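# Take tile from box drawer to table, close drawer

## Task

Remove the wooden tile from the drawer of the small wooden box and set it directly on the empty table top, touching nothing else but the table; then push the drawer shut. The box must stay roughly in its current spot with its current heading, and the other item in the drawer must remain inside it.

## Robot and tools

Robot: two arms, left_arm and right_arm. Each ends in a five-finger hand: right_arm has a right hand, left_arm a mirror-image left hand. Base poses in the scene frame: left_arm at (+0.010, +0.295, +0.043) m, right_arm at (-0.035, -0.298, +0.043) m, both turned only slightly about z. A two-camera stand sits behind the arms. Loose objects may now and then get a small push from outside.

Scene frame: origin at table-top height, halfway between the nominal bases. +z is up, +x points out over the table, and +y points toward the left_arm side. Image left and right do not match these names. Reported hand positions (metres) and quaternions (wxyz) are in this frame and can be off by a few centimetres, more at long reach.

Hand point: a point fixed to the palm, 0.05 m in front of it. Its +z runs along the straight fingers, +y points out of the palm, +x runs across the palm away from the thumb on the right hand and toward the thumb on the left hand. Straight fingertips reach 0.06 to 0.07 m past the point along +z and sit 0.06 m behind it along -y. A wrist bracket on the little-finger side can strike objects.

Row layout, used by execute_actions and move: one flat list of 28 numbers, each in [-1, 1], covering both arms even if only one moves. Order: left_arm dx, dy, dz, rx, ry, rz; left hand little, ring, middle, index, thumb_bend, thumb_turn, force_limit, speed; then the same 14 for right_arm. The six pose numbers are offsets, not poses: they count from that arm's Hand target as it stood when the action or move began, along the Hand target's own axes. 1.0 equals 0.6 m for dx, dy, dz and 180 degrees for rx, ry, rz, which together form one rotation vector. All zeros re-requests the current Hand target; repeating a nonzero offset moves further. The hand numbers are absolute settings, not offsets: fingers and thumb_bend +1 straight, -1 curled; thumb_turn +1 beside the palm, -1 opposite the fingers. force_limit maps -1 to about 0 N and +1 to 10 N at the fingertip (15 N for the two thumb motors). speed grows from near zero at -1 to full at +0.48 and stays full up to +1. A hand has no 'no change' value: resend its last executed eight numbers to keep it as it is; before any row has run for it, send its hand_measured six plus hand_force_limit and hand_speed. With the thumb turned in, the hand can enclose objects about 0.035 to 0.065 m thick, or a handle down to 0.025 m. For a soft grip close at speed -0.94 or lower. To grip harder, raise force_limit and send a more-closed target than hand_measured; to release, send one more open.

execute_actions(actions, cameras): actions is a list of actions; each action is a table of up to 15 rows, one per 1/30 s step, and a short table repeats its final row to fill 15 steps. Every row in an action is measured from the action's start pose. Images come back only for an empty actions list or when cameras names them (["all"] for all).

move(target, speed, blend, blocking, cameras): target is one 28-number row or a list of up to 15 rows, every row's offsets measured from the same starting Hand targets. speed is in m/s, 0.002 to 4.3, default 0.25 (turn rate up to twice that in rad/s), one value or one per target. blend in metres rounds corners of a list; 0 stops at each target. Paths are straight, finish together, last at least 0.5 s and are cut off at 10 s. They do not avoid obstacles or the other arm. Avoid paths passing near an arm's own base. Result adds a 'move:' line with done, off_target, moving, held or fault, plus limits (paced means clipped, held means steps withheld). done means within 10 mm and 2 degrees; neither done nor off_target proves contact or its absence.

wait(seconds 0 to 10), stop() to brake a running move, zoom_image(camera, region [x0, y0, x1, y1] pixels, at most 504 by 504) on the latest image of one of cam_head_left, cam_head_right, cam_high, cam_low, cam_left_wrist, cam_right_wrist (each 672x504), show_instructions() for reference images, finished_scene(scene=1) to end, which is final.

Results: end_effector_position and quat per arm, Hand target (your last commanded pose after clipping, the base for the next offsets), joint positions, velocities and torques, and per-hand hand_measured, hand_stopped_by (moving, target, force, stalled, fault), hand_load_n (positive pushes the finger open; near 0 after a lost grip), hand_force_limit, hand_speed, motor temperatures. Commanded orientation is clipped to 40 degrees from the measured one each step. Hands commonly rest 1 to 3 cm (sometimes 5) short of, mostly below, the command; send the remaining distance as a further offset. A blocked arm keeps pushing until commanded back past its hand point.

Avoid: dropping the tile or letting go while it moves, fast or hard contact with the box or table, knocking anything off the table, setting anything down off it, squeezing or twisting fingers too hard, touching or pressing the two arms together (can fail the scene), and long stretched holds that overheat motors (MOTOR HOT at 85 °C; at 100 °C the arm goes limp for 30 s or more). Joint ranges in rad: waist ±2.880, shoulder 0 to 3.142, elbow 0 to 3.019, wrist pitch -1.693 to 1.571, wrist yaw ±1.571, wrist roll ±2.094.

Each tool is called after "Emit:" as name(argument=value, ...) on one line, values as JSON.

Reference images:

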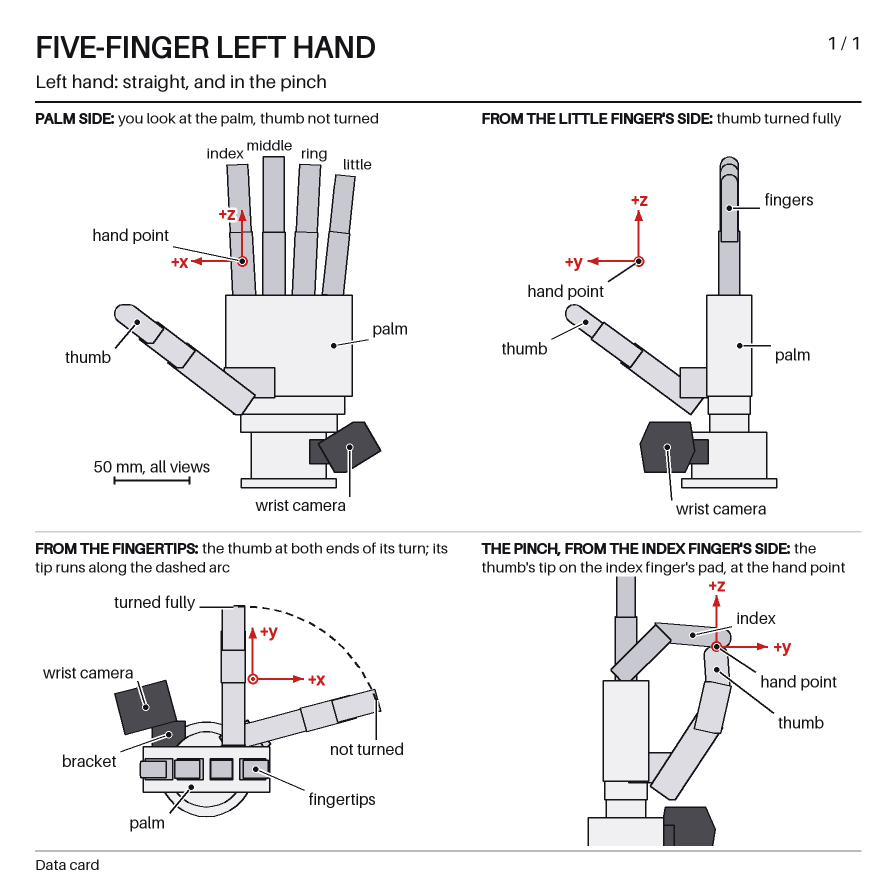

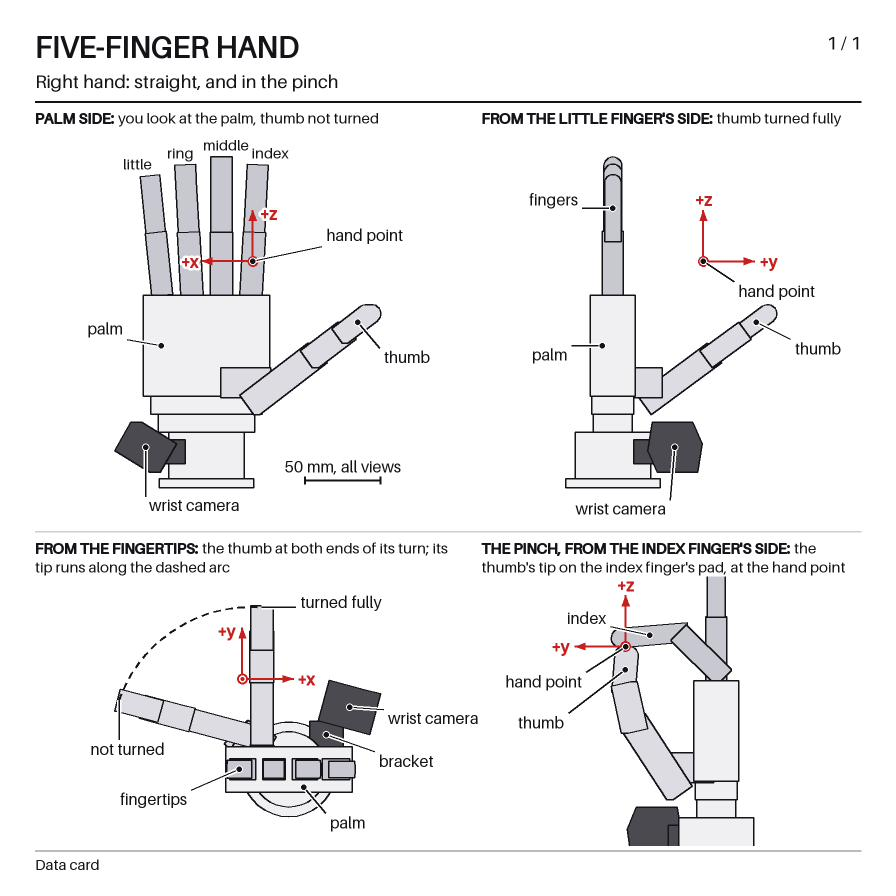

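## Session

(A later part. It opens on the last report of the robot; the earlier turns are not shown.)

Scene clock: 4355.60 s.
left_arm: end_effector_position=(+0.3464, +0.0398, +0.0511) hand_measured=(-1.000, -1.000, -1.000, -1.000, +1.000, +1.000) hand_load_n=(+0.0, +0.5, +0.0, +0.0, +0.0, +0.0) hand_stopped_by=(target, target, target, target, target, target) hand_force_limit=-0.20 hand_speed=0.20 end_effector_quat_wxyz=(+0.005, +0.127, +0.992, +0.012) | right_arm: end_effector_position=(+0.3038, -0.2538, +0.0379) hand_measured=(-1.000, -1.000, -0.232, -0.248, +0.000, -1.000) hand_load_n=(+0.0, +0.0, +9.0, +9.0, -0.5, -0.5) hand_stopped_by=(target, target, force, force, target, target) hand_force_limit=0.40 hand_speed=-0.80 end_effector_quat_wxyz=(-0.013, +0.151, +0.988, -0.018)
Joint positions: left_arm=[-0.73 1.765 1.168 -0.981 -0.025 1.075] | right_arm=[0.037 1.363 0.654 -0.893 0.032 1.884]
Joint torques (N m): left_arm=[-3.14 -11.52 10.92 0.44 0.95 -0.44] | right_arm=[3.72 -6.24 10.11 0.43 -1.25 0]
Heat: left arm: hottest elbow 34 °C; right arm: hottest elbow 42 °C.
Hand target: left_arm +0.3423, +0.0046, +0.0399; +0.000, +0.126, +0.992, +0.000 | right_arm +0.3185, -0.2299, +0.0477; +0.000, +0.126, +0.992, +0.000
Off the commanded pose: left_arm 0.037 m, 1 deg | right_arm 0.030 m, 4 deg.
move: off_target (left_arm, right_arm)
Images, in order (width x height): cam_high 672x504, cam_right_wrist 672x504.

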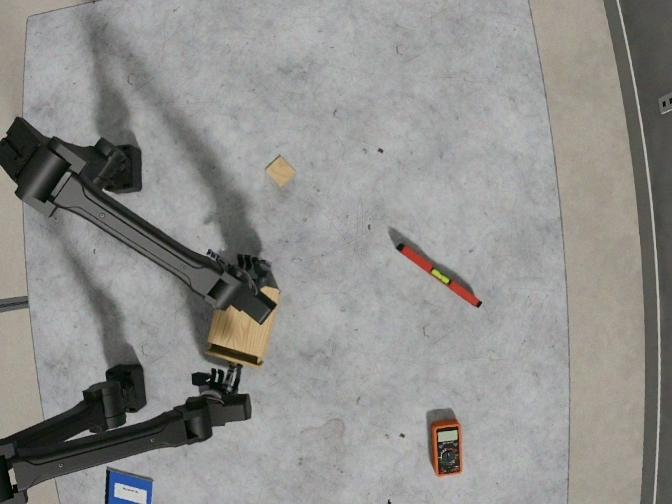

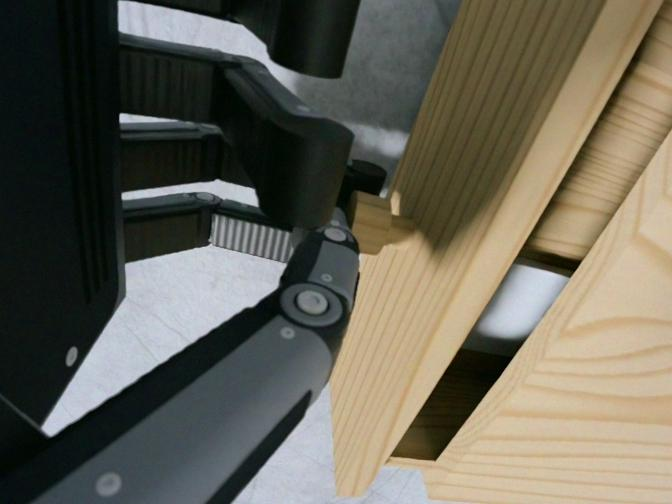

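Emit:
move(target=[0,-0.02,0,0,0,0,-1,-1,-1,-1,1,1,-0.2,0.2,0.0,0.06,-0.01,0,0,0,-1,-1,-0.35,-0.35,0,-1,0.4,-0.8], speed=0.05, cameras=["cam_right_wrist","cam_high"])

Emit:
zoom_image(camera="cam_high", region=[180, 240, 320, 440])

Scene clock: 4364.30 s.
left_arm: end_effector_position=(+0.3452, +0.0373, +0.0527) hand_measured=(-1.000, -1.000, -1.000, -1.000, +1.000, +1.000) hand_load_n=(+0.0, +0.0, +0.0, +0.0, +0.0, +0.0) hand_stopped_by=(target, target, target, target, target, target) hand_force_limit=-0.20 hand_speed=0.20 end_effector_quat_wxyz=(+0.003, +0.126, +0.992, +0.019) | right_arm: end_effector_position=(+0.2950, -0.2307, +0.0310) hand_measured=(-1.000, -1.000, -0.232, -0.248, +0.000, -1.000) hand_load_n=(+0.0, +0.0, +9.5, +9.0, -1.0, -0.5) hand_stopped_by=(target, target, force, force, target, target) hand_force_limit=0.40 hand_speed=-0.80 end_effector_quat_wxyz=(-0.029, +0.159, +0.986, -0.031)
Joint positions: left_arm=[-0.739 1.772 1.181 -0.997 -0.034 1.064] | right_arm=[0.131 1.381 0.654 -0.917 0.045 1.997]
Joint torques (N m): left_arm=[-3.78 -11.22 11.45 0.75 1.32 -0.51] | right_arm=[4.66 -6.65 13.2 0.46 -1.71 -0.09]
Heat: left arm: hottest elbow 35 °C; right arm: hottest elbow 42 °C.
Hand target: left_arm +0.3394, -0.0071, +0.0400; +0.000, +0.126, +0.992, +0.000 | right_arm +0.3275, -0.1950, +0.0536; +0.000, +0.126, +0.992, +0.000
Off the commanded pose: left_arm 0.046 m, 2 deg | right_arm 0.053 m, 6 deg.
move: off_target (left_arm, right_arm)
Images, in order (width x height): cam_high 672x504, cam_right_wrist 672x504.

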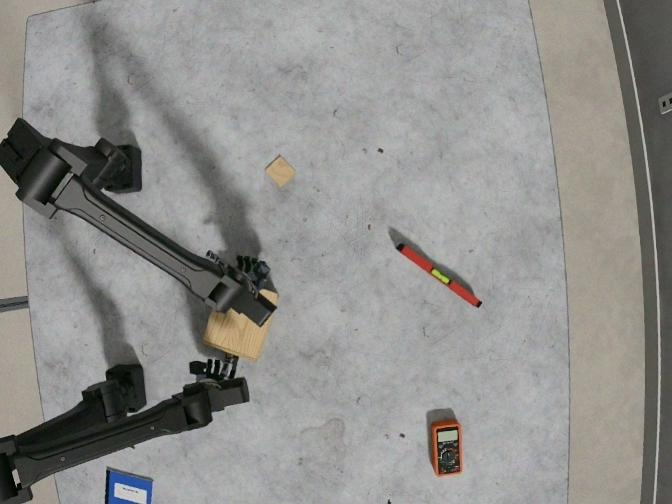

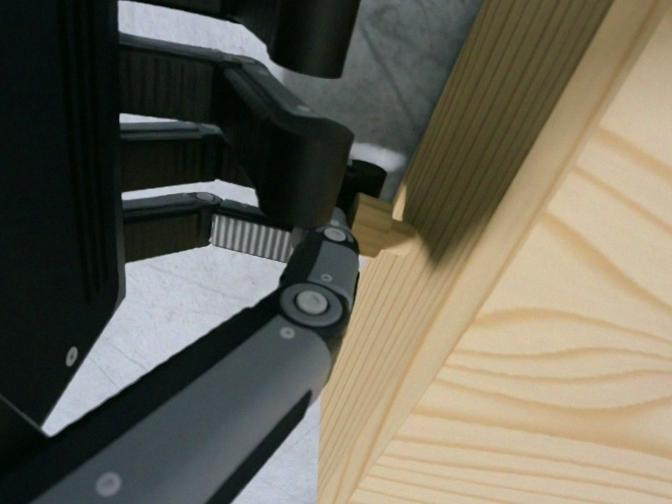

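Scaled by 2.520 from the camera's 672x504 image, which has a finer 960x720 frame.

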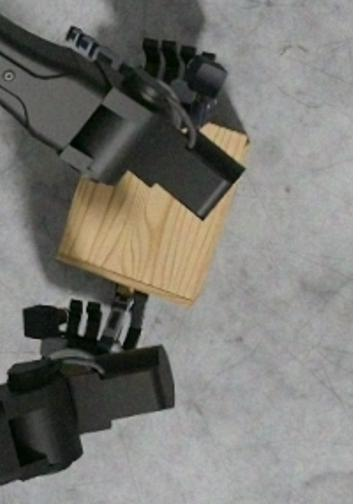

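Emit:
zoom_image(camera="cam_right_wrist", region=[320, 60, 672, 504])

Scaled by 1.135 from the camera's 672x504 image, which has a finer 960x720 frame.

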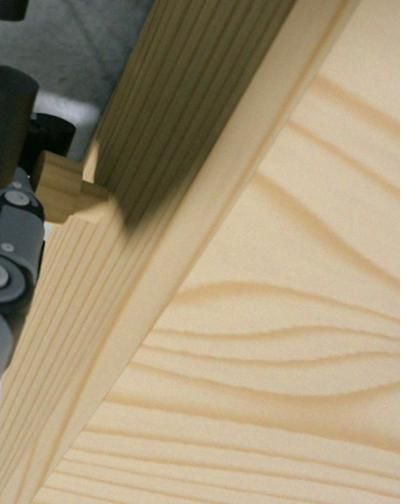

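Emit:
move(target=[[0.009,0.0908,0,0,0,0,-1,-1,-1,-1,1,1,-0.2,0.2,0.0377,-0.0712,0.0143,0,0,0,-1,-1,-0.35,-0.35,0,-1,0.4,-0.8],[0.009,0.12,0,0,0,0,-1,-1,-1,-1,1,1,-0.2,0.2,0.0377,-0.0712,0.0143,0,0,0,-1,-1,-0.35,-0.35,0,-1,0.4,-0.8],[0.009,0.15,-0.3,0,0,0,-1,-1,-1,-1,1,1,-0.2,0.2,0.0377,-0.0712,0.0143,0,0,0,-1,-1,-0.35,-0.35,0,-1,0.4,-0.8]], speed=[0.06,0.06,0.15], cameras=["cam_right_wrist","cam_high"])

Emit:
zoom_image(camera="cam_high", region=[180, 240, 320, 440])

Scene clock: 4402.60 s.
left_arm: end_effector_position=(+0.3411, +0.0873, +0.1993) hand_measured=(-1.000, -1.000, -1.000, -1.000, +1.000, +1.000) hand_load_n=(+0.0, +0.0, +0.0, +0.5, +0.0, +0.0) hand_stopped_by=(target, target, target, target, target, target) hand_force_limit=-0.20 hand_speed=0.20 end_effector_quat_wxyz=(-0.021, +0.123, +0.992, +0.013) | right_arm: end_effector_position=(+0.2917, -0.2286, +0.0400) hand_measured=(-1.000, -1.000, -0.232, -0.248, +0.000, -1.000) hand_load_n=(+0.0, +0.0, +8.5, +9.0, +1.0, -0.5) hand_stopped_by=(target, target, force, force, target, target) hand_force_limit=0.40 hand_speed=-0.80 end_effector_quat_wxyz=(-0.010, +0.127, +0.992, -0.005)
Joint positions: left_arm=[-0.647 1.553 1.317 -1.385 0.001 1.151] | right_arm=[0.101 1.331 0.626 -0.888 0.006 1.9]
Joint torques (N m): left_arm=[0.97 -14.86 12.52 -0.49 -0.12 0.14] | right_arm=[-0.44 -7.59 7.23 0.57 -0.32 -0.11]
Heat: left arm: hottest elbow 36 °C; right arm: hottest elbow 46 °C.
Hand target: left_arm +0.3566, +0.0814, +0.2200; +0.000, +0.126, +0.992, +0.000 | right_arm +0.2948, -0.2308, +0.0450; +0.000, +0.126, +0.992, +0.000
Off the commanded pose: left_arm 0.027 m, 3 deg | right_arm 0.006 m, 1 deg.
move: off_target (left_arm)
Images, in order (width x height): cam_high 672x504, cam_right_wrist 672x504.

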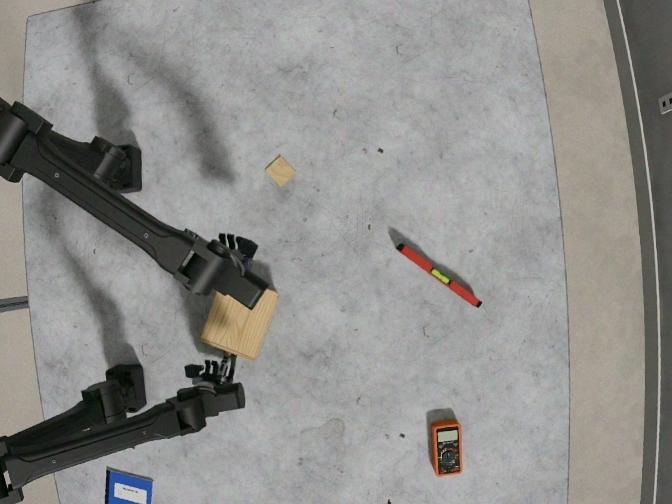

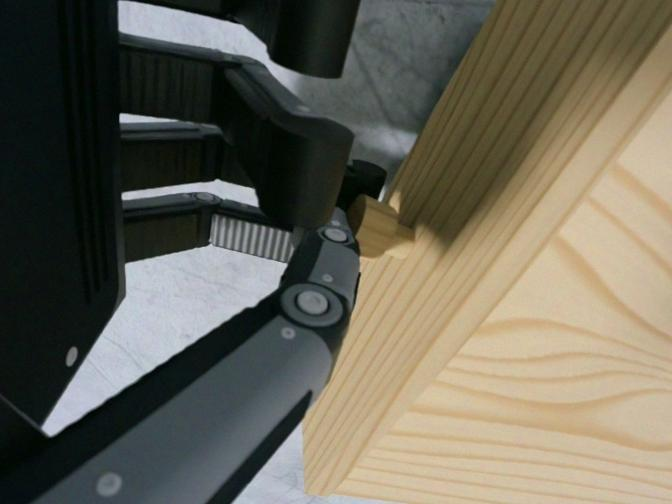

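Scaled by 2.520 from the camera's 672x504 image, which has a finer 960x720 frame.

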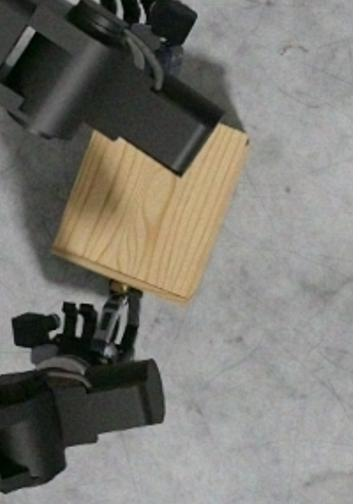

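Emit:
move(target=[[0,0,0,0,0,0,-1,-1,-1,-1,1,1,-0.2,0.2,0,0,0,0,0,0,-1,-1,0.06,0.06,0.1,-1,0.4,-0.5],[0,0,0,0,0,0,-1,-1,-1,-1,1,1,-0.2,0.2,0.0102,-0.0475,0.007,0,0,0.0306,-1,-1,0.06,0.06,0.1,-1,0.4,-0.5]], speed=0.08, cameras=["cam_right_wrist","cam_high"])

Emit:
zoom_image(camera="cam_high", region=[180, 260, 300, 420])

Scene clock: 4454.13 s.
left_arm: end_effector_position=(+0.3411, +0.0873, +0.1993) hand_measured=(-1.000, -1.000, -1.000, -1.000, +1.000, +1.000) hand_load_n=(+0.0, +0.0, +0.0, +0.0, +0.0, +0.0) hand_stopped_by=(target, target, target, target, target, target) hand_force_limit=-0.20 hand_speed=0.20 end_effector_quat_wxyz=(-0.021, +0.123, +0.992, +0.013) | right_arm: end_effector_position=(+0.2788, -0.2517, +0.0377) hand_measured=(-1.000, -1.000, +0.060, +0.060, +0.100, -1.000) hand_load_n=(+0.0, +0.0, +0.0, +0.0, +0.0, +0.0) hand_stopped_by=(target, target, target, target, target, target) hand_force_limit=0.40 hand_speed=-0.50 end_effector_quat_wxyz=(-0.009, +0.163, +0.987, -0.003)
Joint positions: left_arm=[-0.647 1.553 1.317 -1.385 0.001 1.151] | right_arm=[0.028 1.287 0.577 -0.88 0.002 1.899]
Joint torques (N m): left_arm=[0.85 -14.97 12.49 -0.43 -0.12 0.12] | right_arm=[-0.73 -6.59 6.94 0.64 -0.21 0.1]
Motor temperatures (°C): left_arm=[26 32 39 27 26 29] | right_arm=[30 29 43 24 27 29]
Heat: left arm: hottest elbow 39 °C; right arm: hottest elbow 43 °C.
Hand target: left_arm +0.3567, +0.0814, +0.2200; +0.000, +0.126, +0.992, +0.000 | right_arm +0.2817, -0.2568, +0.0408; +0.000, +0.174, +0.985, +0.000
Off the commanded pose: left_arm 0.027 m, 3 deg | right_arm 0.007 m, 2 deg.
move: off_target (left_arm)
Images, in order (width x height): cam_high 672x504, cam_right_wrist 672x504.

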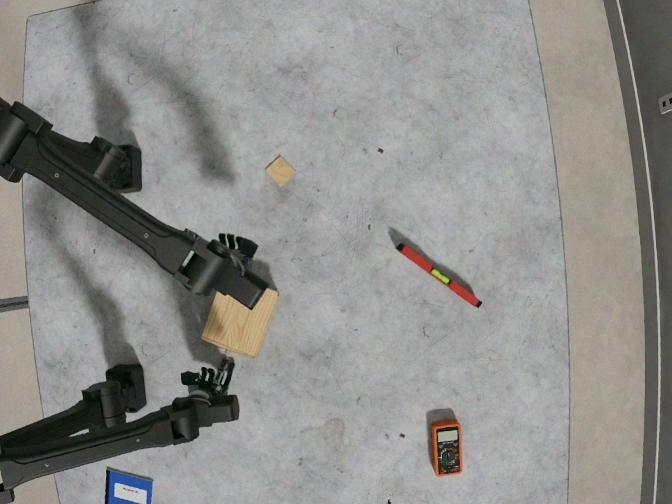

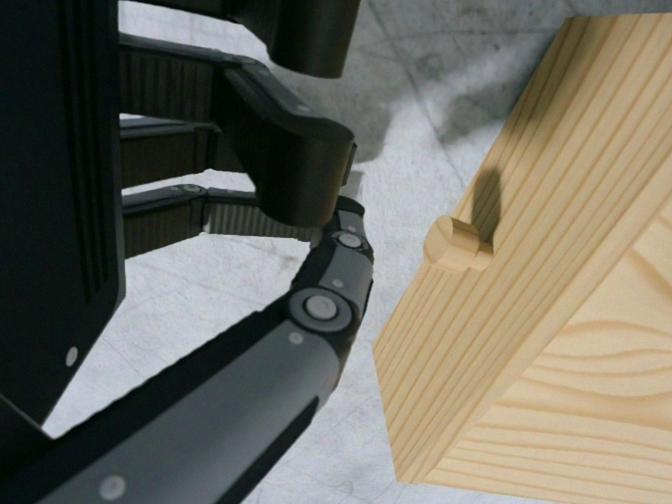

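Scaled by 3.150 from the camera's 672x504 image, which has a finer 960x720 frame.

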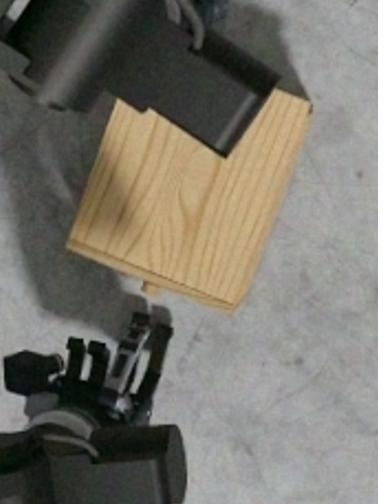

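Emit:
move(target=[0,0,0,0,0,0,-1,-1,-1,-1,1,1,-0.2,0.2,0.0078,0.0767,-0.007,0,0,0,-1,-1,0.06,0.06,0.1,-1,0.4,-0.5], speed=0.06, cameras=["cam_right_wrist"])

Emit:
zoom_image(camera="cam_right_wrist", region=[280, 100, 480, 300])

Scene clock: 4492.80 s.
left_arm: end_effector_position=(+0.3411, +0.0873, +0.1993) hand_measured=(-1.000, -1.000, -1.000, -1.000, +1.000, +1.000) hand_load_n=(+0.0, +0.0, +0.0, +0.0, +0.0, +0.0) hand_stopped_by=(target, target, target, target, target, target) hand_force_limit=-0.20 hand_speed=0.20 end_effector_quat_wxyz=(-0.021, +0.123, +0.992, +0.013) | right_arm: end_effector_position=(+0.2774, -0.2193, +0.0366) hand_measured=(-1.000, -1.000, +0.060, +0.060, +0.100, -1.000) hand_load_n=(+0.0, +0.0, +0.0, +0.0, -0.5, +0.0) hand_stopped_by=(target, target, target, target, target, target) hand_force_limit=0.40 hand_speed=-0.50 end_effector_quat_wxyz=(-0.011, +0.175, +0.984, -0.003)
Joint positions: left_arm=[-0.647 1.553 1.317 -1.385 0.001 1.151] | right_arm=[0.153 1.29 0.577 -0.88 -0.001 2.05]
Joint torques (N m): left_arm=[1.03 -15.03 12.51 -0.44 -0.11 0.12] | right_arm=[1.79 -4.72 10.56 0.17 -0.14 0.18]
Heat: left arm: hottest elbow 40 °C; right arm: hottest elbow 41 °C.
Hand target: left_arm +0.3567, +0.0814, +0.2200; +0.000, +0.126, +0.992, +0.000 | right_arm +0.2931, -0.2120, +0.0451; +0.000, +0.174, +0.985, +0.000
Off the commanded pose: left_arm 0.027 m, 3 deg | right_arm 0.019 m, 1 deg.
move: off_target (left_arm, right_arm)
Images, in order (width x height): cam_right_wrist 672x504.

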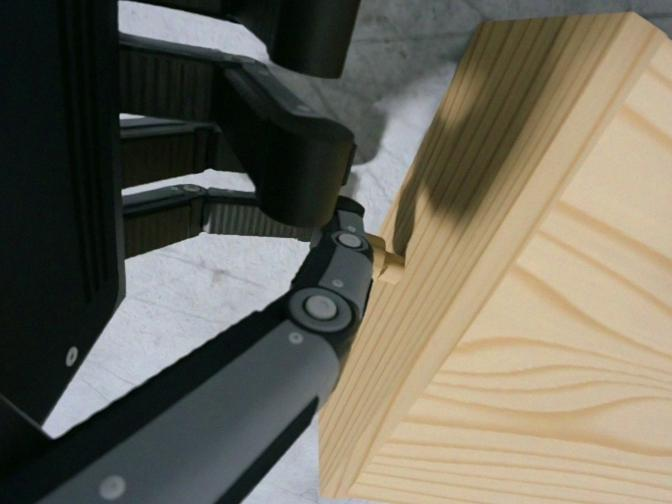

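Scaled by 2.520 from the camera's 672x504 image, which has a finer 960x720 frame.

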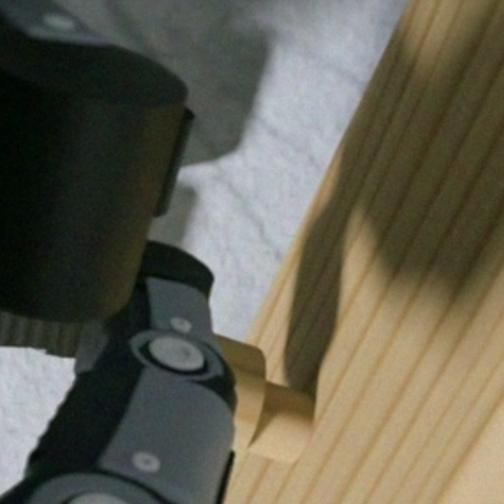

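Emit:
move(target=[[0,0,0,0,0,0,-1,-1,-1,-1,1,1,-0.2,0.2,0.02,-0.0743,0,0,0,0,-1,-1,0.06,0.06,0.1,-1,0.4,-0.5],[0,0,0,0,0,0,-1,-1,-1,-1,1,1,-0.2,0.2,-0.0395,-0.0743,0,0,0,0,-1,-1,0.06,0.06,0.1,-1,0.4,-0.5]], speed=0.08, cameras=["cam_right_wrist"])

Scene clock: 4506.90 s.
left_arm: end_effector_position=(+0.3411, +0.0873, +0.1993) hand_measured=(-1.000, -1.000, -1.000, -1.000, +1.000, +1.000) hand_load_n=(+0.0, +0.0, +0.0, +0.0, +0.0, +0.0) hand_stopped_by=(target, target, target, target, target, target) hand_force_limit=-0.20 hand_speed=0.20 end_effector_quat_wxyz=(-0.021, +0.123, +0.992, +0.013) | right_arm: end_effector_position=(+0.2783, -0.2569, +0.0350) hand_measured=(-1.000, -1.000, +0.060, +0.060, +0.100, -1.000) hand_load_n=(+0.0, +0.0, +0.0, +0.0, +0.0, +0.0) hand_stopped_by=(target, target, target, target, target, target) hand_force_limit=0.40 hand_speed=-0.50 end_effector_quat_wxyz=(-0.018, +0.173, +0.985, -0.003)
Joint positions: left_arm=[-0.647 1.553 1.317 -1.385 0.001 1.151] | right_arm=[0.011 1.301 0.583 -0.889 0 1.902]
Joint torques (N m): left_arm=[0.97 -14.92 12.52 -0.44 -0.12 0.12] | right_arm=[-0.73 -4.66 11 0.53 -0.11 -0.1]
Heat: left arm: hottest elbow 40 °C; right arm: hottest elbow 41 °C.
Hand target: left_arm +0.3567, +0.0814, +0.2200; +0.000, +0.126, +0.992, +0.000 | right_arm +0.3002, -0.2619, +0.0451; +0.000, +0.174, +0.985, +0.000
Off the commanded pose: left_arm 0.027 m, 3 deg | right_arm 0.025 m, 2 deg.
move: off_target (left_arm, right_arm)
Images, in order (width x height): cam_right_wrist 672x504.

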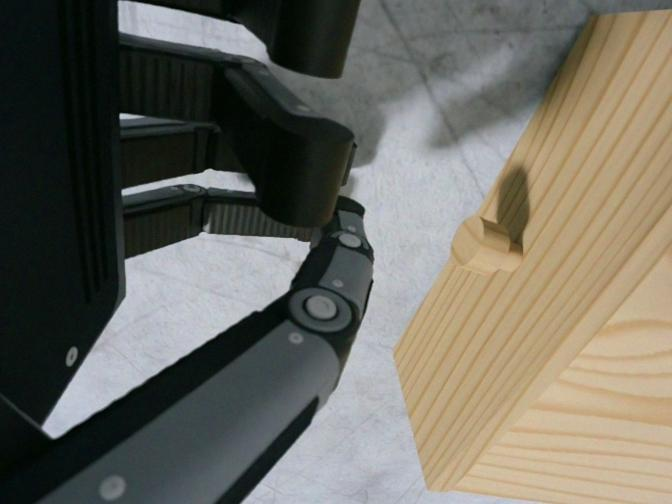

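Emit:
move(target=[[0,0,0,0,0,0,-1,-1,-1,-1,1,1,-0.2,0.2,-0.05,0.018,-0.03,0,0,0,-1,-1,0.06,0.06,0.1,-1,0.4,-0.5],[0,0,0,0,0,0,-1,-1,-1,-1,1,1,-0.2,0.2,0.0,0.0,0.0,0,0,0,-1,-1,0.06,0.06,0.1,-1,0.4,-0.5]], speed=0.1, cameras=["cam_right_wrist"])

Scene clock: 4514.70 s.
left_arm: end_effector_position=(+0.3411, +0.0873, +0.1993) hand_measured=(-1.000, -1.000, -1.000, -1.000, +1.000, +1.000) hand_load_n=(+0.0, +0.0, +0.0, +0.0, +0.0, +0.0) hand_stopped_by=(target, target, target, target, target, target) hand_force_limit=-0.20 hand_speed=0.20 end_effector_quat_wxyz=(-0.021, +0.123, +0.992, +0.013) | right_arm: end_effector_position=(+0.2977, -0.2571, +0.0413) hand_measured=(-1.000, -1.000, +0.060, +0.060, +0.100, -1.000) hand_load_n=(+0.0, +0.0, +0.0, +0.0, +0.0, +0.0) hand_stopped_by=(target, target, target, target, target, target) hand_force_limit=0.40 hand_speed=-0.50 end_effector_quat_wxyz=(-0.010, +0.172, +0.985, -0.001)
Joint positions: left_arm=[-0.647 1.553 1.317 -1.385 0.001 1.151] | right_arm=[0.011 1.329 0.627 -0.888 0 1.902]
Joint torques (N m): left_arm=[0.97 -14.97 12.51 -0.47 -0.13 0.12] | right_arm=[-0.67 -7.36 7.21 0.58 -0.11 -0.09]
Heat: left arm: hottest elbow 40 °C; right arm: hottest elbow 41 °C.
Hand target: left_arm +0.3567, +0.0814, +0.2200; +0.000, +0.126, +0.992, +0.000 | right_arm +0.3003, -0.2619, +0.0452; +0.000, +0.174, +0.985, +0.000
Off the commanded pose: left_arm 0.027 m, 3 deg | right_arm 0.007 m, 1 deg.
move: off_target (left_arm)
Images, in order (width x height): cam_right_wrist 672x504.

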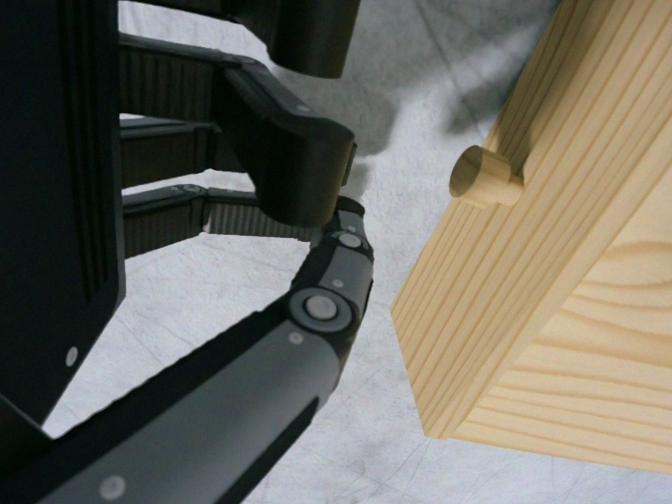

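Emit:
move(target=[[0,0,0,0,0,0,-1,-1,-1,-1,1,1,-0.2,0.2,0,0,-0.012,0,0,0,-1,-1,0.12,0.12,0.1,-1,0.4,-0.5],[0,0,0,0,0,0,-1,-1,-1,-1,1,1,-0.2,0.2,0.047,0.0838,-0.012,0,0,0,-1,-1,0.12,0.12,0.1,-1,0.4,-0.5]], speed=0.06, cameras=["cam_right_wrist"])

Emit:
zoom_image(camera="cam_right_wrist", region=[280, 100, 480, 300])

Scene clock: 4556.37 s.
left_arm: end_effector_position=(+0.3411, +0.0873, +0.1993) hand_measured=(-1.000, -1.000, -1.000, -1.000, +1.000, +1.000) hand_load_n=(+0.0, +0.5, +0.0, +0.0, +0.0, +0.0) hand_stopped_by=(target, target, target, target, target, target) hand_force_limit=-0.20 hand_speed=0.20 end_effector_quat_wxyz=(-0.021, +0.123, +0.992, +0.013) | right_arm: end_effector_position=(+0.2952, -0.2094, +0.0506) hand_measured=(-1.000, -1.000, +0.120, +0.120, +0.100, -1.000) hand_load_n=(+0.0, +0.0, +0.0, +0.0, +0.0, +0.0) hand_stopped_by=(target, target, target, target, target, target) hand_force_limit=0.40 hand_speed=-0.50 end_effector_quat_wxyz=(+0.000, +0.175, +0.985, +0.000)
Joint positions: left_arm=[-0.647 1.553 1.317 -1.385 0.001 1.151] | right_arm=[0.18 1.298 0.627 -0.901 0 2.076]
Joint torques (N m): left_arm=[0.67 -14.86 12.48 -0.49 -0.12 0.12] | right_arm=[1.67 -7.12 7.09 0.03 -0.14 0.19]
Heat: left arm: hottest elbow 41 °C; right arm: hottest elbow 41 °C.
Hand target: left_arm +0.3567, +0.0814, +0.2200; +0.000, +0.126, +0.992, +0.000 | right_arm +0.2910, -0.2050, +0.0524; +0.000, +0.174, +0.985, +0.000
Off the commanded pose: left_arm 0.027 m, 3 deg | right_arm 0.006 m, 0 deg.
move: off_target (left_arm)
Images, in order (width x height): cam_right_wrist 672x504.

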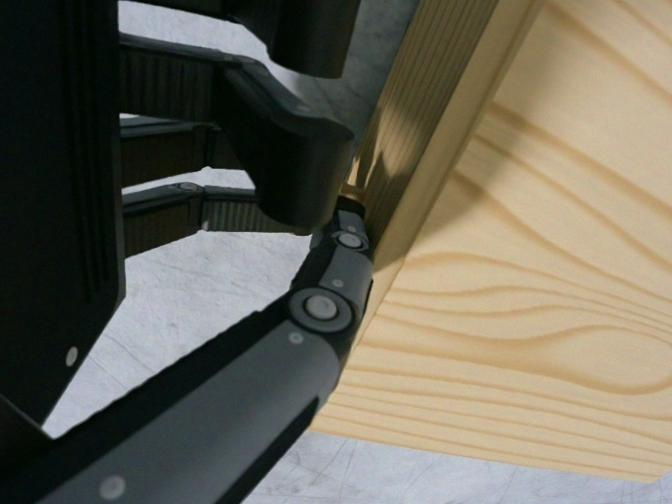

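Scaled by 2.520 from the camera's 672x504 image, which has a finer 960x720 frame.

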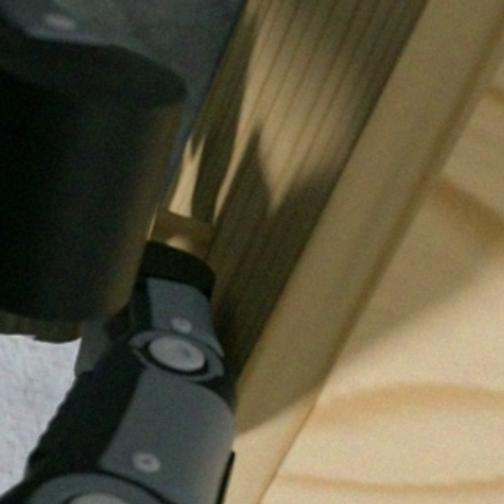

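Emit:
move(target=[[0,0,0,0,0,0,-1,-1,-1,-1,1,1,-0.2,0.2,0.003,0,0.02,0,0,0,-1,-1,0.12,0.12,0.1,-1,0.4,-0.5],[0,0,0,0,0,0,-1,-1,-1,-1,1,1,-0.2,0.2,0.003,0,0.02,0,0,0,-1,-1,0.12,0.12,0.0,-1,0.4,-0.8],[0,0,0,0,0,0,-1,-1,-1,-1,1,1,-0.2,0.2,0.003,0,0.02,0,0,0,-1,-1,-0.35,-0.35,0.0,-1,0.4,-0.85]], speed=0.06, cameras=["cam_right_wrist"])

Emit:
zoom_image(camera="cam_right_wrist", region=[280, 100, 480, 300])

Scene clock: 4569.00 s.
left_arm: end_effector_position=(+0.3411, +0.0873, +0.1993) hand_measured=(-1.000, -1.000, -1.000, -1.000, +1.000, +1.000) hand_load_n=(+0.0, +0.0, +0.0, +0.0, +0.0, +0.0) hand_stopped_by=(target, target, target, target, target, target) hand_force_limit=-0.20 hand_speed=0.20 end_effector_quat_wxyz=(-0.021, +0.123, +0.992, +0.013) | right_arm: end_effector_position=(+0.2936, -0.2065, +0.0458) hand_measured=(-1.000, -1.000, +0.012, -0.030, +0.002, -1.000) hand_load_n=(+0.0, +0.0, +6.5, +7.5, +9.0, -1.0) hand_stopped_by=(target, target, force, force, target, target) hand_force_limit=0.40 hand_speed=-0.85 end_effector_quat_wxyz=(+0.006, +0.172, +0.985, +0.004)
Joint positions: left_arm=[-0.647 1.553 1.317 -1.385 0.001 1.151] | right_arm=[0.188 1.298 0.608 -0.868 -0.003 2.078]
Joint torques (N m): left_arm=[1.03 -14.97 12.51 -0.49 -0.12 0.12] | right_arm=[1.38 -5.07 6.91 0.47 -0.04 0.18]
Heat: left arm: hottest elbow 41 °C; right arm: hottest elbow 41 °C.
Hand target: left_arm +0.3567, +0.0814, +0.2200; +0.000, +0.126, +0.992, +0.000 | right_arm +0.2892, -0.2044, +0.0403; +0.000, +0.174, +0.985, +0.000
Off the commanded pose: left_arm 0.027 m, 3 deg | right_arm 0.007 m, 1 deg.
move: off_target (left_arm)
Images, in order (width x height): cam_right_wrist 672x504.

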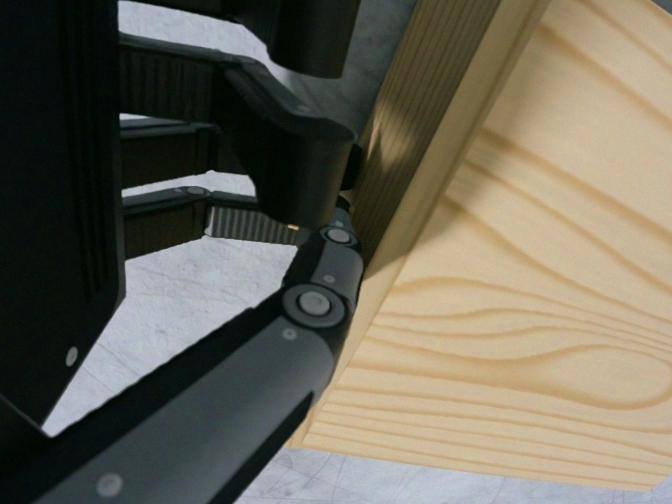

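Scaled by 2.520 from the camera's 672x504 image, which has a finer 960x720 frame.

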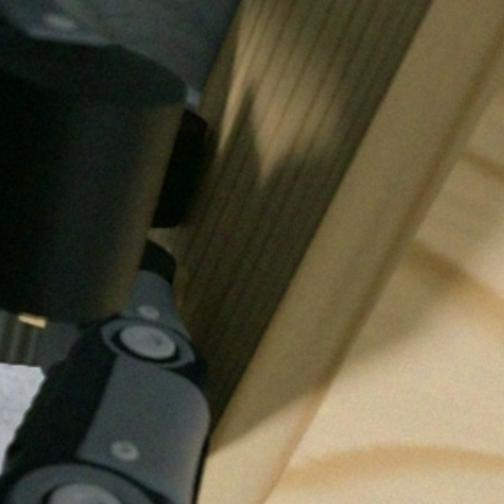

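Emit:
move(target=[[0.2557,0.2764,-0.05,0,0,0,-1,-1,-1,-1,1,1,-0.2,0.2,-0.006,0.10,-0.003,0,0,-0.05,-1,-1,-0.35,-0.35,0.0,-1,0.4,-0.85],[0.2557,0.2764,-0.05,0,0,0,-1,-1,-1,-1,1,1,-0.2,0.2,-0.0158,0.2755,-0.003,0,0,-0.1167,-1,-1,-0.35,-0.35,0.0,-1,0.4,-0.85]], speed=[0.1,0.08], blend=[0.02,0], cameras=["cam_right_wrist","cam_high"])

Emit:
zoom_image(camera="cam_high", region=[180, 190, 300, 350])

Scene clock: 4594.63 s.
left_arm: end_effector_position=(+0.2549, +0.2754, +0.2497) hand_measured=(-1.000, -1.000, -1.000, -1.000, +1.000, +1.000) hand_load_n=(+0.0, +0.0, +0.0, +0.0, +0.0, +0.0) hand_stopped_by=(target, target, target, target, target, target) hand_force_limit=-0.20 hand_speed=0.20 end_effector_quat_wxyz=(+0.003, +0.124, +0.992, -0.001) | right_arm: end_effector_position=(+0.3517, -0.0659, +0.0451) hand_measured=(-1.000, -1.000, +0.012, -0.030, +0.002, -1.000) hand_load_n=(+0.0, +0.0, +4.5, +7.5, +7.0, -0.5) hand_stopped_by=(target, target, force, force, target, target) hand_force_limit=0.40 hand_speed=-0.85 end_effector_quat_wxyz=(+0.004, +0.011, +1.000, +0.001)
Joint positions: left_arm=[-0.296 1.044 0.999 -1.519 0 1.503] | right_arm=[0.482 1.582 0.91 -0.891 0.002 2.048]
Joint torques (N m): left_arm=[0.85 -6.71 7.77 -0.34 -0.1 0.12] | right_arm=[1.96 -7.77 10.41 0.08 -0.2 -0.15]
Heat: left arm: hottest elbow 41 °C; right arm: hottest elbow 41 °C.
Hand target: left_arm +0.2496, +0.2804, +0.2500; +0.000, +0.126, +0.992, +0.000 | right_arm +0.3545, -0.0524, +0.0420; +0.000, -0.009, +1.000, +0.000
Off the commanded pose: left_arm 0.007 m, 0 deg | right_arm 0.014 m, 2 deg.
move: off_target (right_arm)
Images, in order (width x height): cam_high 672x504, cam_right_wrist 672x504.

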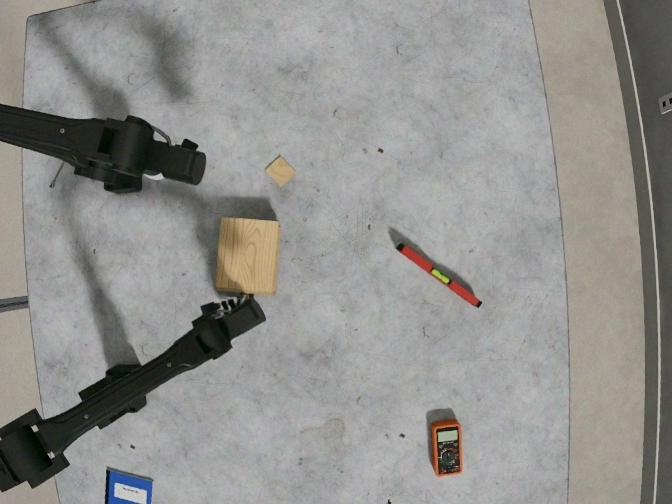

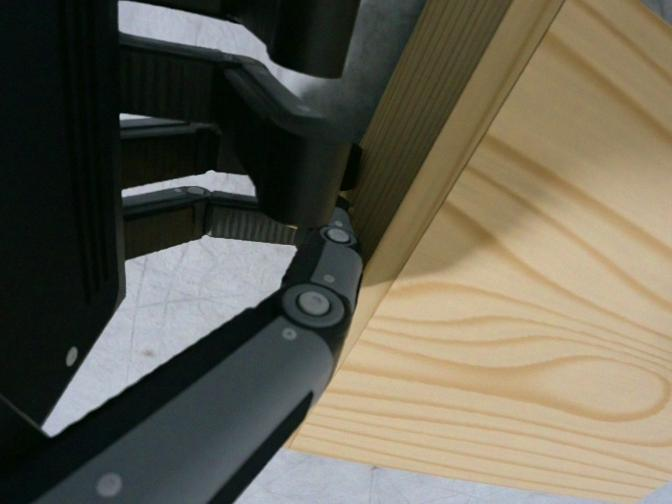

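Scaled by 3.150 from the camera's 672x504 image, which has a finer 960x720 frame.

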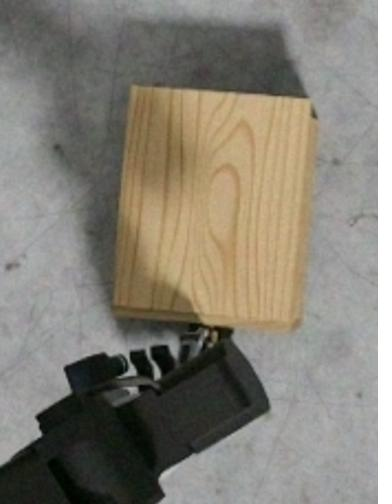

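Emit:
move(target=[0,0,0,0,0,0,-1,-1,-1,-1,1,1,-0.2,0.2,-0.0088,0.0298,0.0,0,0,-0.029,-1,-1,-0.35,-0.35,0.0,-1,0.4,-0.85], speed=0.06, cameras=["cam_high"])

Emit:
zoom_image(camera="cam_high", region=[180, 190, 300, 350])

Scene clock: 4621.50 s.
left_arm: end_effector_position=(+0.2549, +0.2754, +0.2497) hand_measured=(-1.000, -1.000, -1.000, -1.000, +1.000, +1.000) hand_load_n=(+0.0, +0.0, +0.5, +0.0, +0.0, +0.0) hand_stopped_by=(target, target, target, target, target, target) hand_force_limit=-0.20 hand_speed=0.20 end_effector_quat_wxyz=(+0.003, +0.124, +0.992, -0.001) | right_arm: end_effector_position=(+0.3587, -0.0489, +0.0453) hand_measured=(-1.000, -1.000, +0.012, -0.030, +0.002, -1.000) hand_load_n=(+0.0, +0.0, +5.0, +7.0, +7.0, -1.0) hand_stopped_by=(target, target, force, force, target, target) hand_force_limit=0.40 hand_speed=-0.85 end_effector_quat_wxyz=(+0.004, -0.031, +1.000, +0.001)
Joint positions: left_arm=[-0.296 1.044 0.999 -1.519 0 1.503] | right_arm=[0.501 1.621 0.959 -0.901 0.002 1.983]
Joint torques (N m): left_arm=[0.97 -6.77 7.8 -0.32 -0.1 0.12] | right_arm=[2.14 -9.05 10.41 -0.03 -0.21 -0.16]
Heat: left arm: hottest elbow 40 °C; right arm: hottest elbow 42 °C.
Hand target: left_arm +0.2496, +0.2804, +0.2500; +0.000, +0.126, +0.992, +0.000 | right_arm +0.3594, -0.0344, +0.0420; +0.000, -0.055, +0.999, +0.000
Off the commanded pose: left_arm 0.007 m, 0 deg | right_arm 0.015 m, 3 deg.
move: off_target (right_arm)
Images, in order (width x height): cam_high 672x504.

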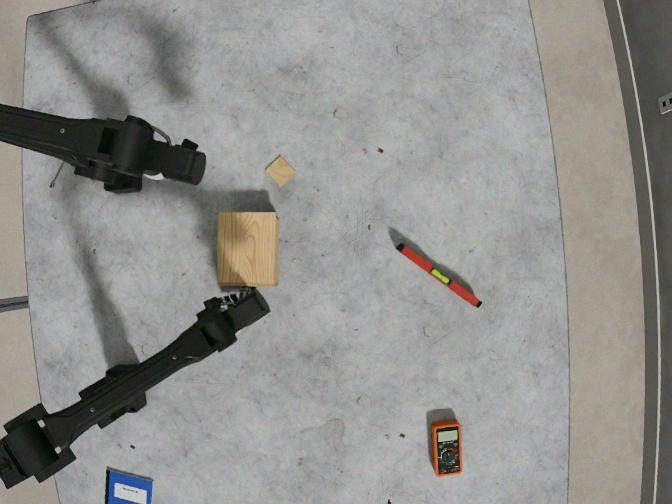

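Scaled by 3.150 from the camera's 672x504 image, which has a finer 960x720 frame.

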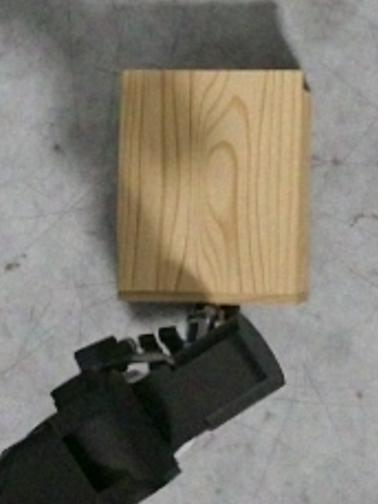

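Emit:
move(target=[[0,0,0,0,0,0,-1,-1,-1,-1,1,1,-0.2,0.2,0.0,-0.0242,-0.005,0,0,0.0,-1,-1,-0.35,-0.35,0.0,-1,0.4,-0.85],[0,0,0,0,0,0,-1,-1,-1,-1,1,1,-0.2,0.2,0.0,-0.0242,-0.005,0,0,0.0,-1,-1,0.1,0.1,0.2,-1,0.4,-0.6]], speed=0.05, cameras=["cam_high","cam_right_wrist"])

Emit:
zoom_image(camera="cam_high", region=[180, 190, 300, 350])

Scene clock: 4641.30 s.
left_arm: end_effector_position=(+0.2549, +0.2754, +0.2497) hand_measured=(-1.000, -1.000, -1.000, -1.000, +1.000, +1.000) hand_load_n=(+0.0, +0.0, +0.0, +0.0, +0.0, +0.0) hand_stopped_by=(target, target, target, target, target, target) hand_force_limit=-0.20 hand_speed=0.20 end_effector_quat_wxyz=(+0.003, +0.124, +0.992, -0.001) | right_arm: end_effector_position=(+0.3547, -0.0492, +0.0442) hand_measured=(-1.000, -1.000, +0.100, +0.100, +0.200, -1.000) hand_load_n=(+0.0, +0.0, +0.0, +0.0, -0.5, +0.0) hand_stopped_by=(target, target, target, target, target, target) hand_force_limit=0.40 hand_speed=-0.60 end_effector_quat_wxyz=(+0.000, -0.050, +0.999, -0.001)
Joint positions: left_arm=[-0.296 1.044 0.999 -1.519 0 1.503] | right_arm=[0.5 1.623 0.959 -0.908 0.002 1.943]
Joint torques (N m): left_arm=[0.79 -6.77 7.75 -0.32 -0.11 0.13] | right_arm=[-0.15 -10.29 9.33 0.05 -0.21 -0.11]
Heat: left arm: hottest elbow 39 °C; right arm: hottest elbow 42 °C.
Hand target: left_arm +0.2496, +0.2804, +0.2500; +0.000, +0.126, +0.992, +0.000 | right_arm +0.3611, -0.0489, +0.0451; +0.000, -0.054, +0.999, +0.000
Off the commanded pose: left_arm 0.007 m, 0 deg | right_arm 0.006 m, 0 deg.
move: done
Images, in order (width x height): cam_high 672x504, cam_right_wrist 672x504.

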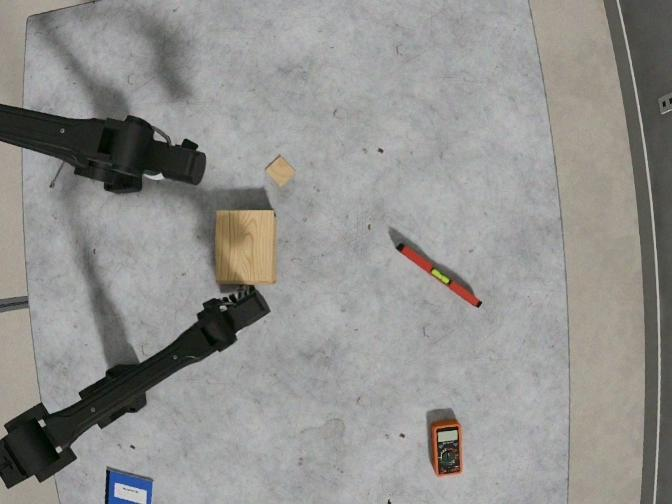

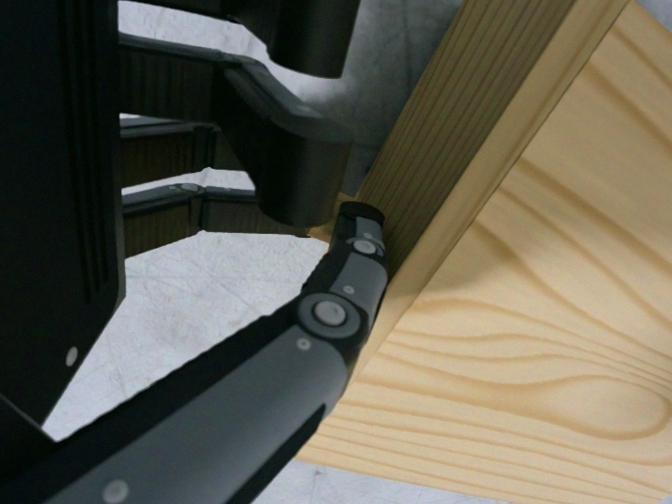

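Scaled by 3.150 from the camera's 672x504 image, which has a finer 960x720 frame.

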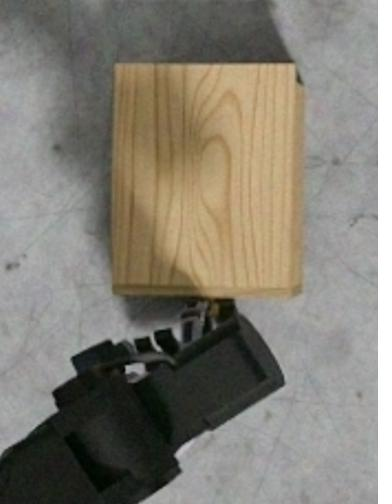

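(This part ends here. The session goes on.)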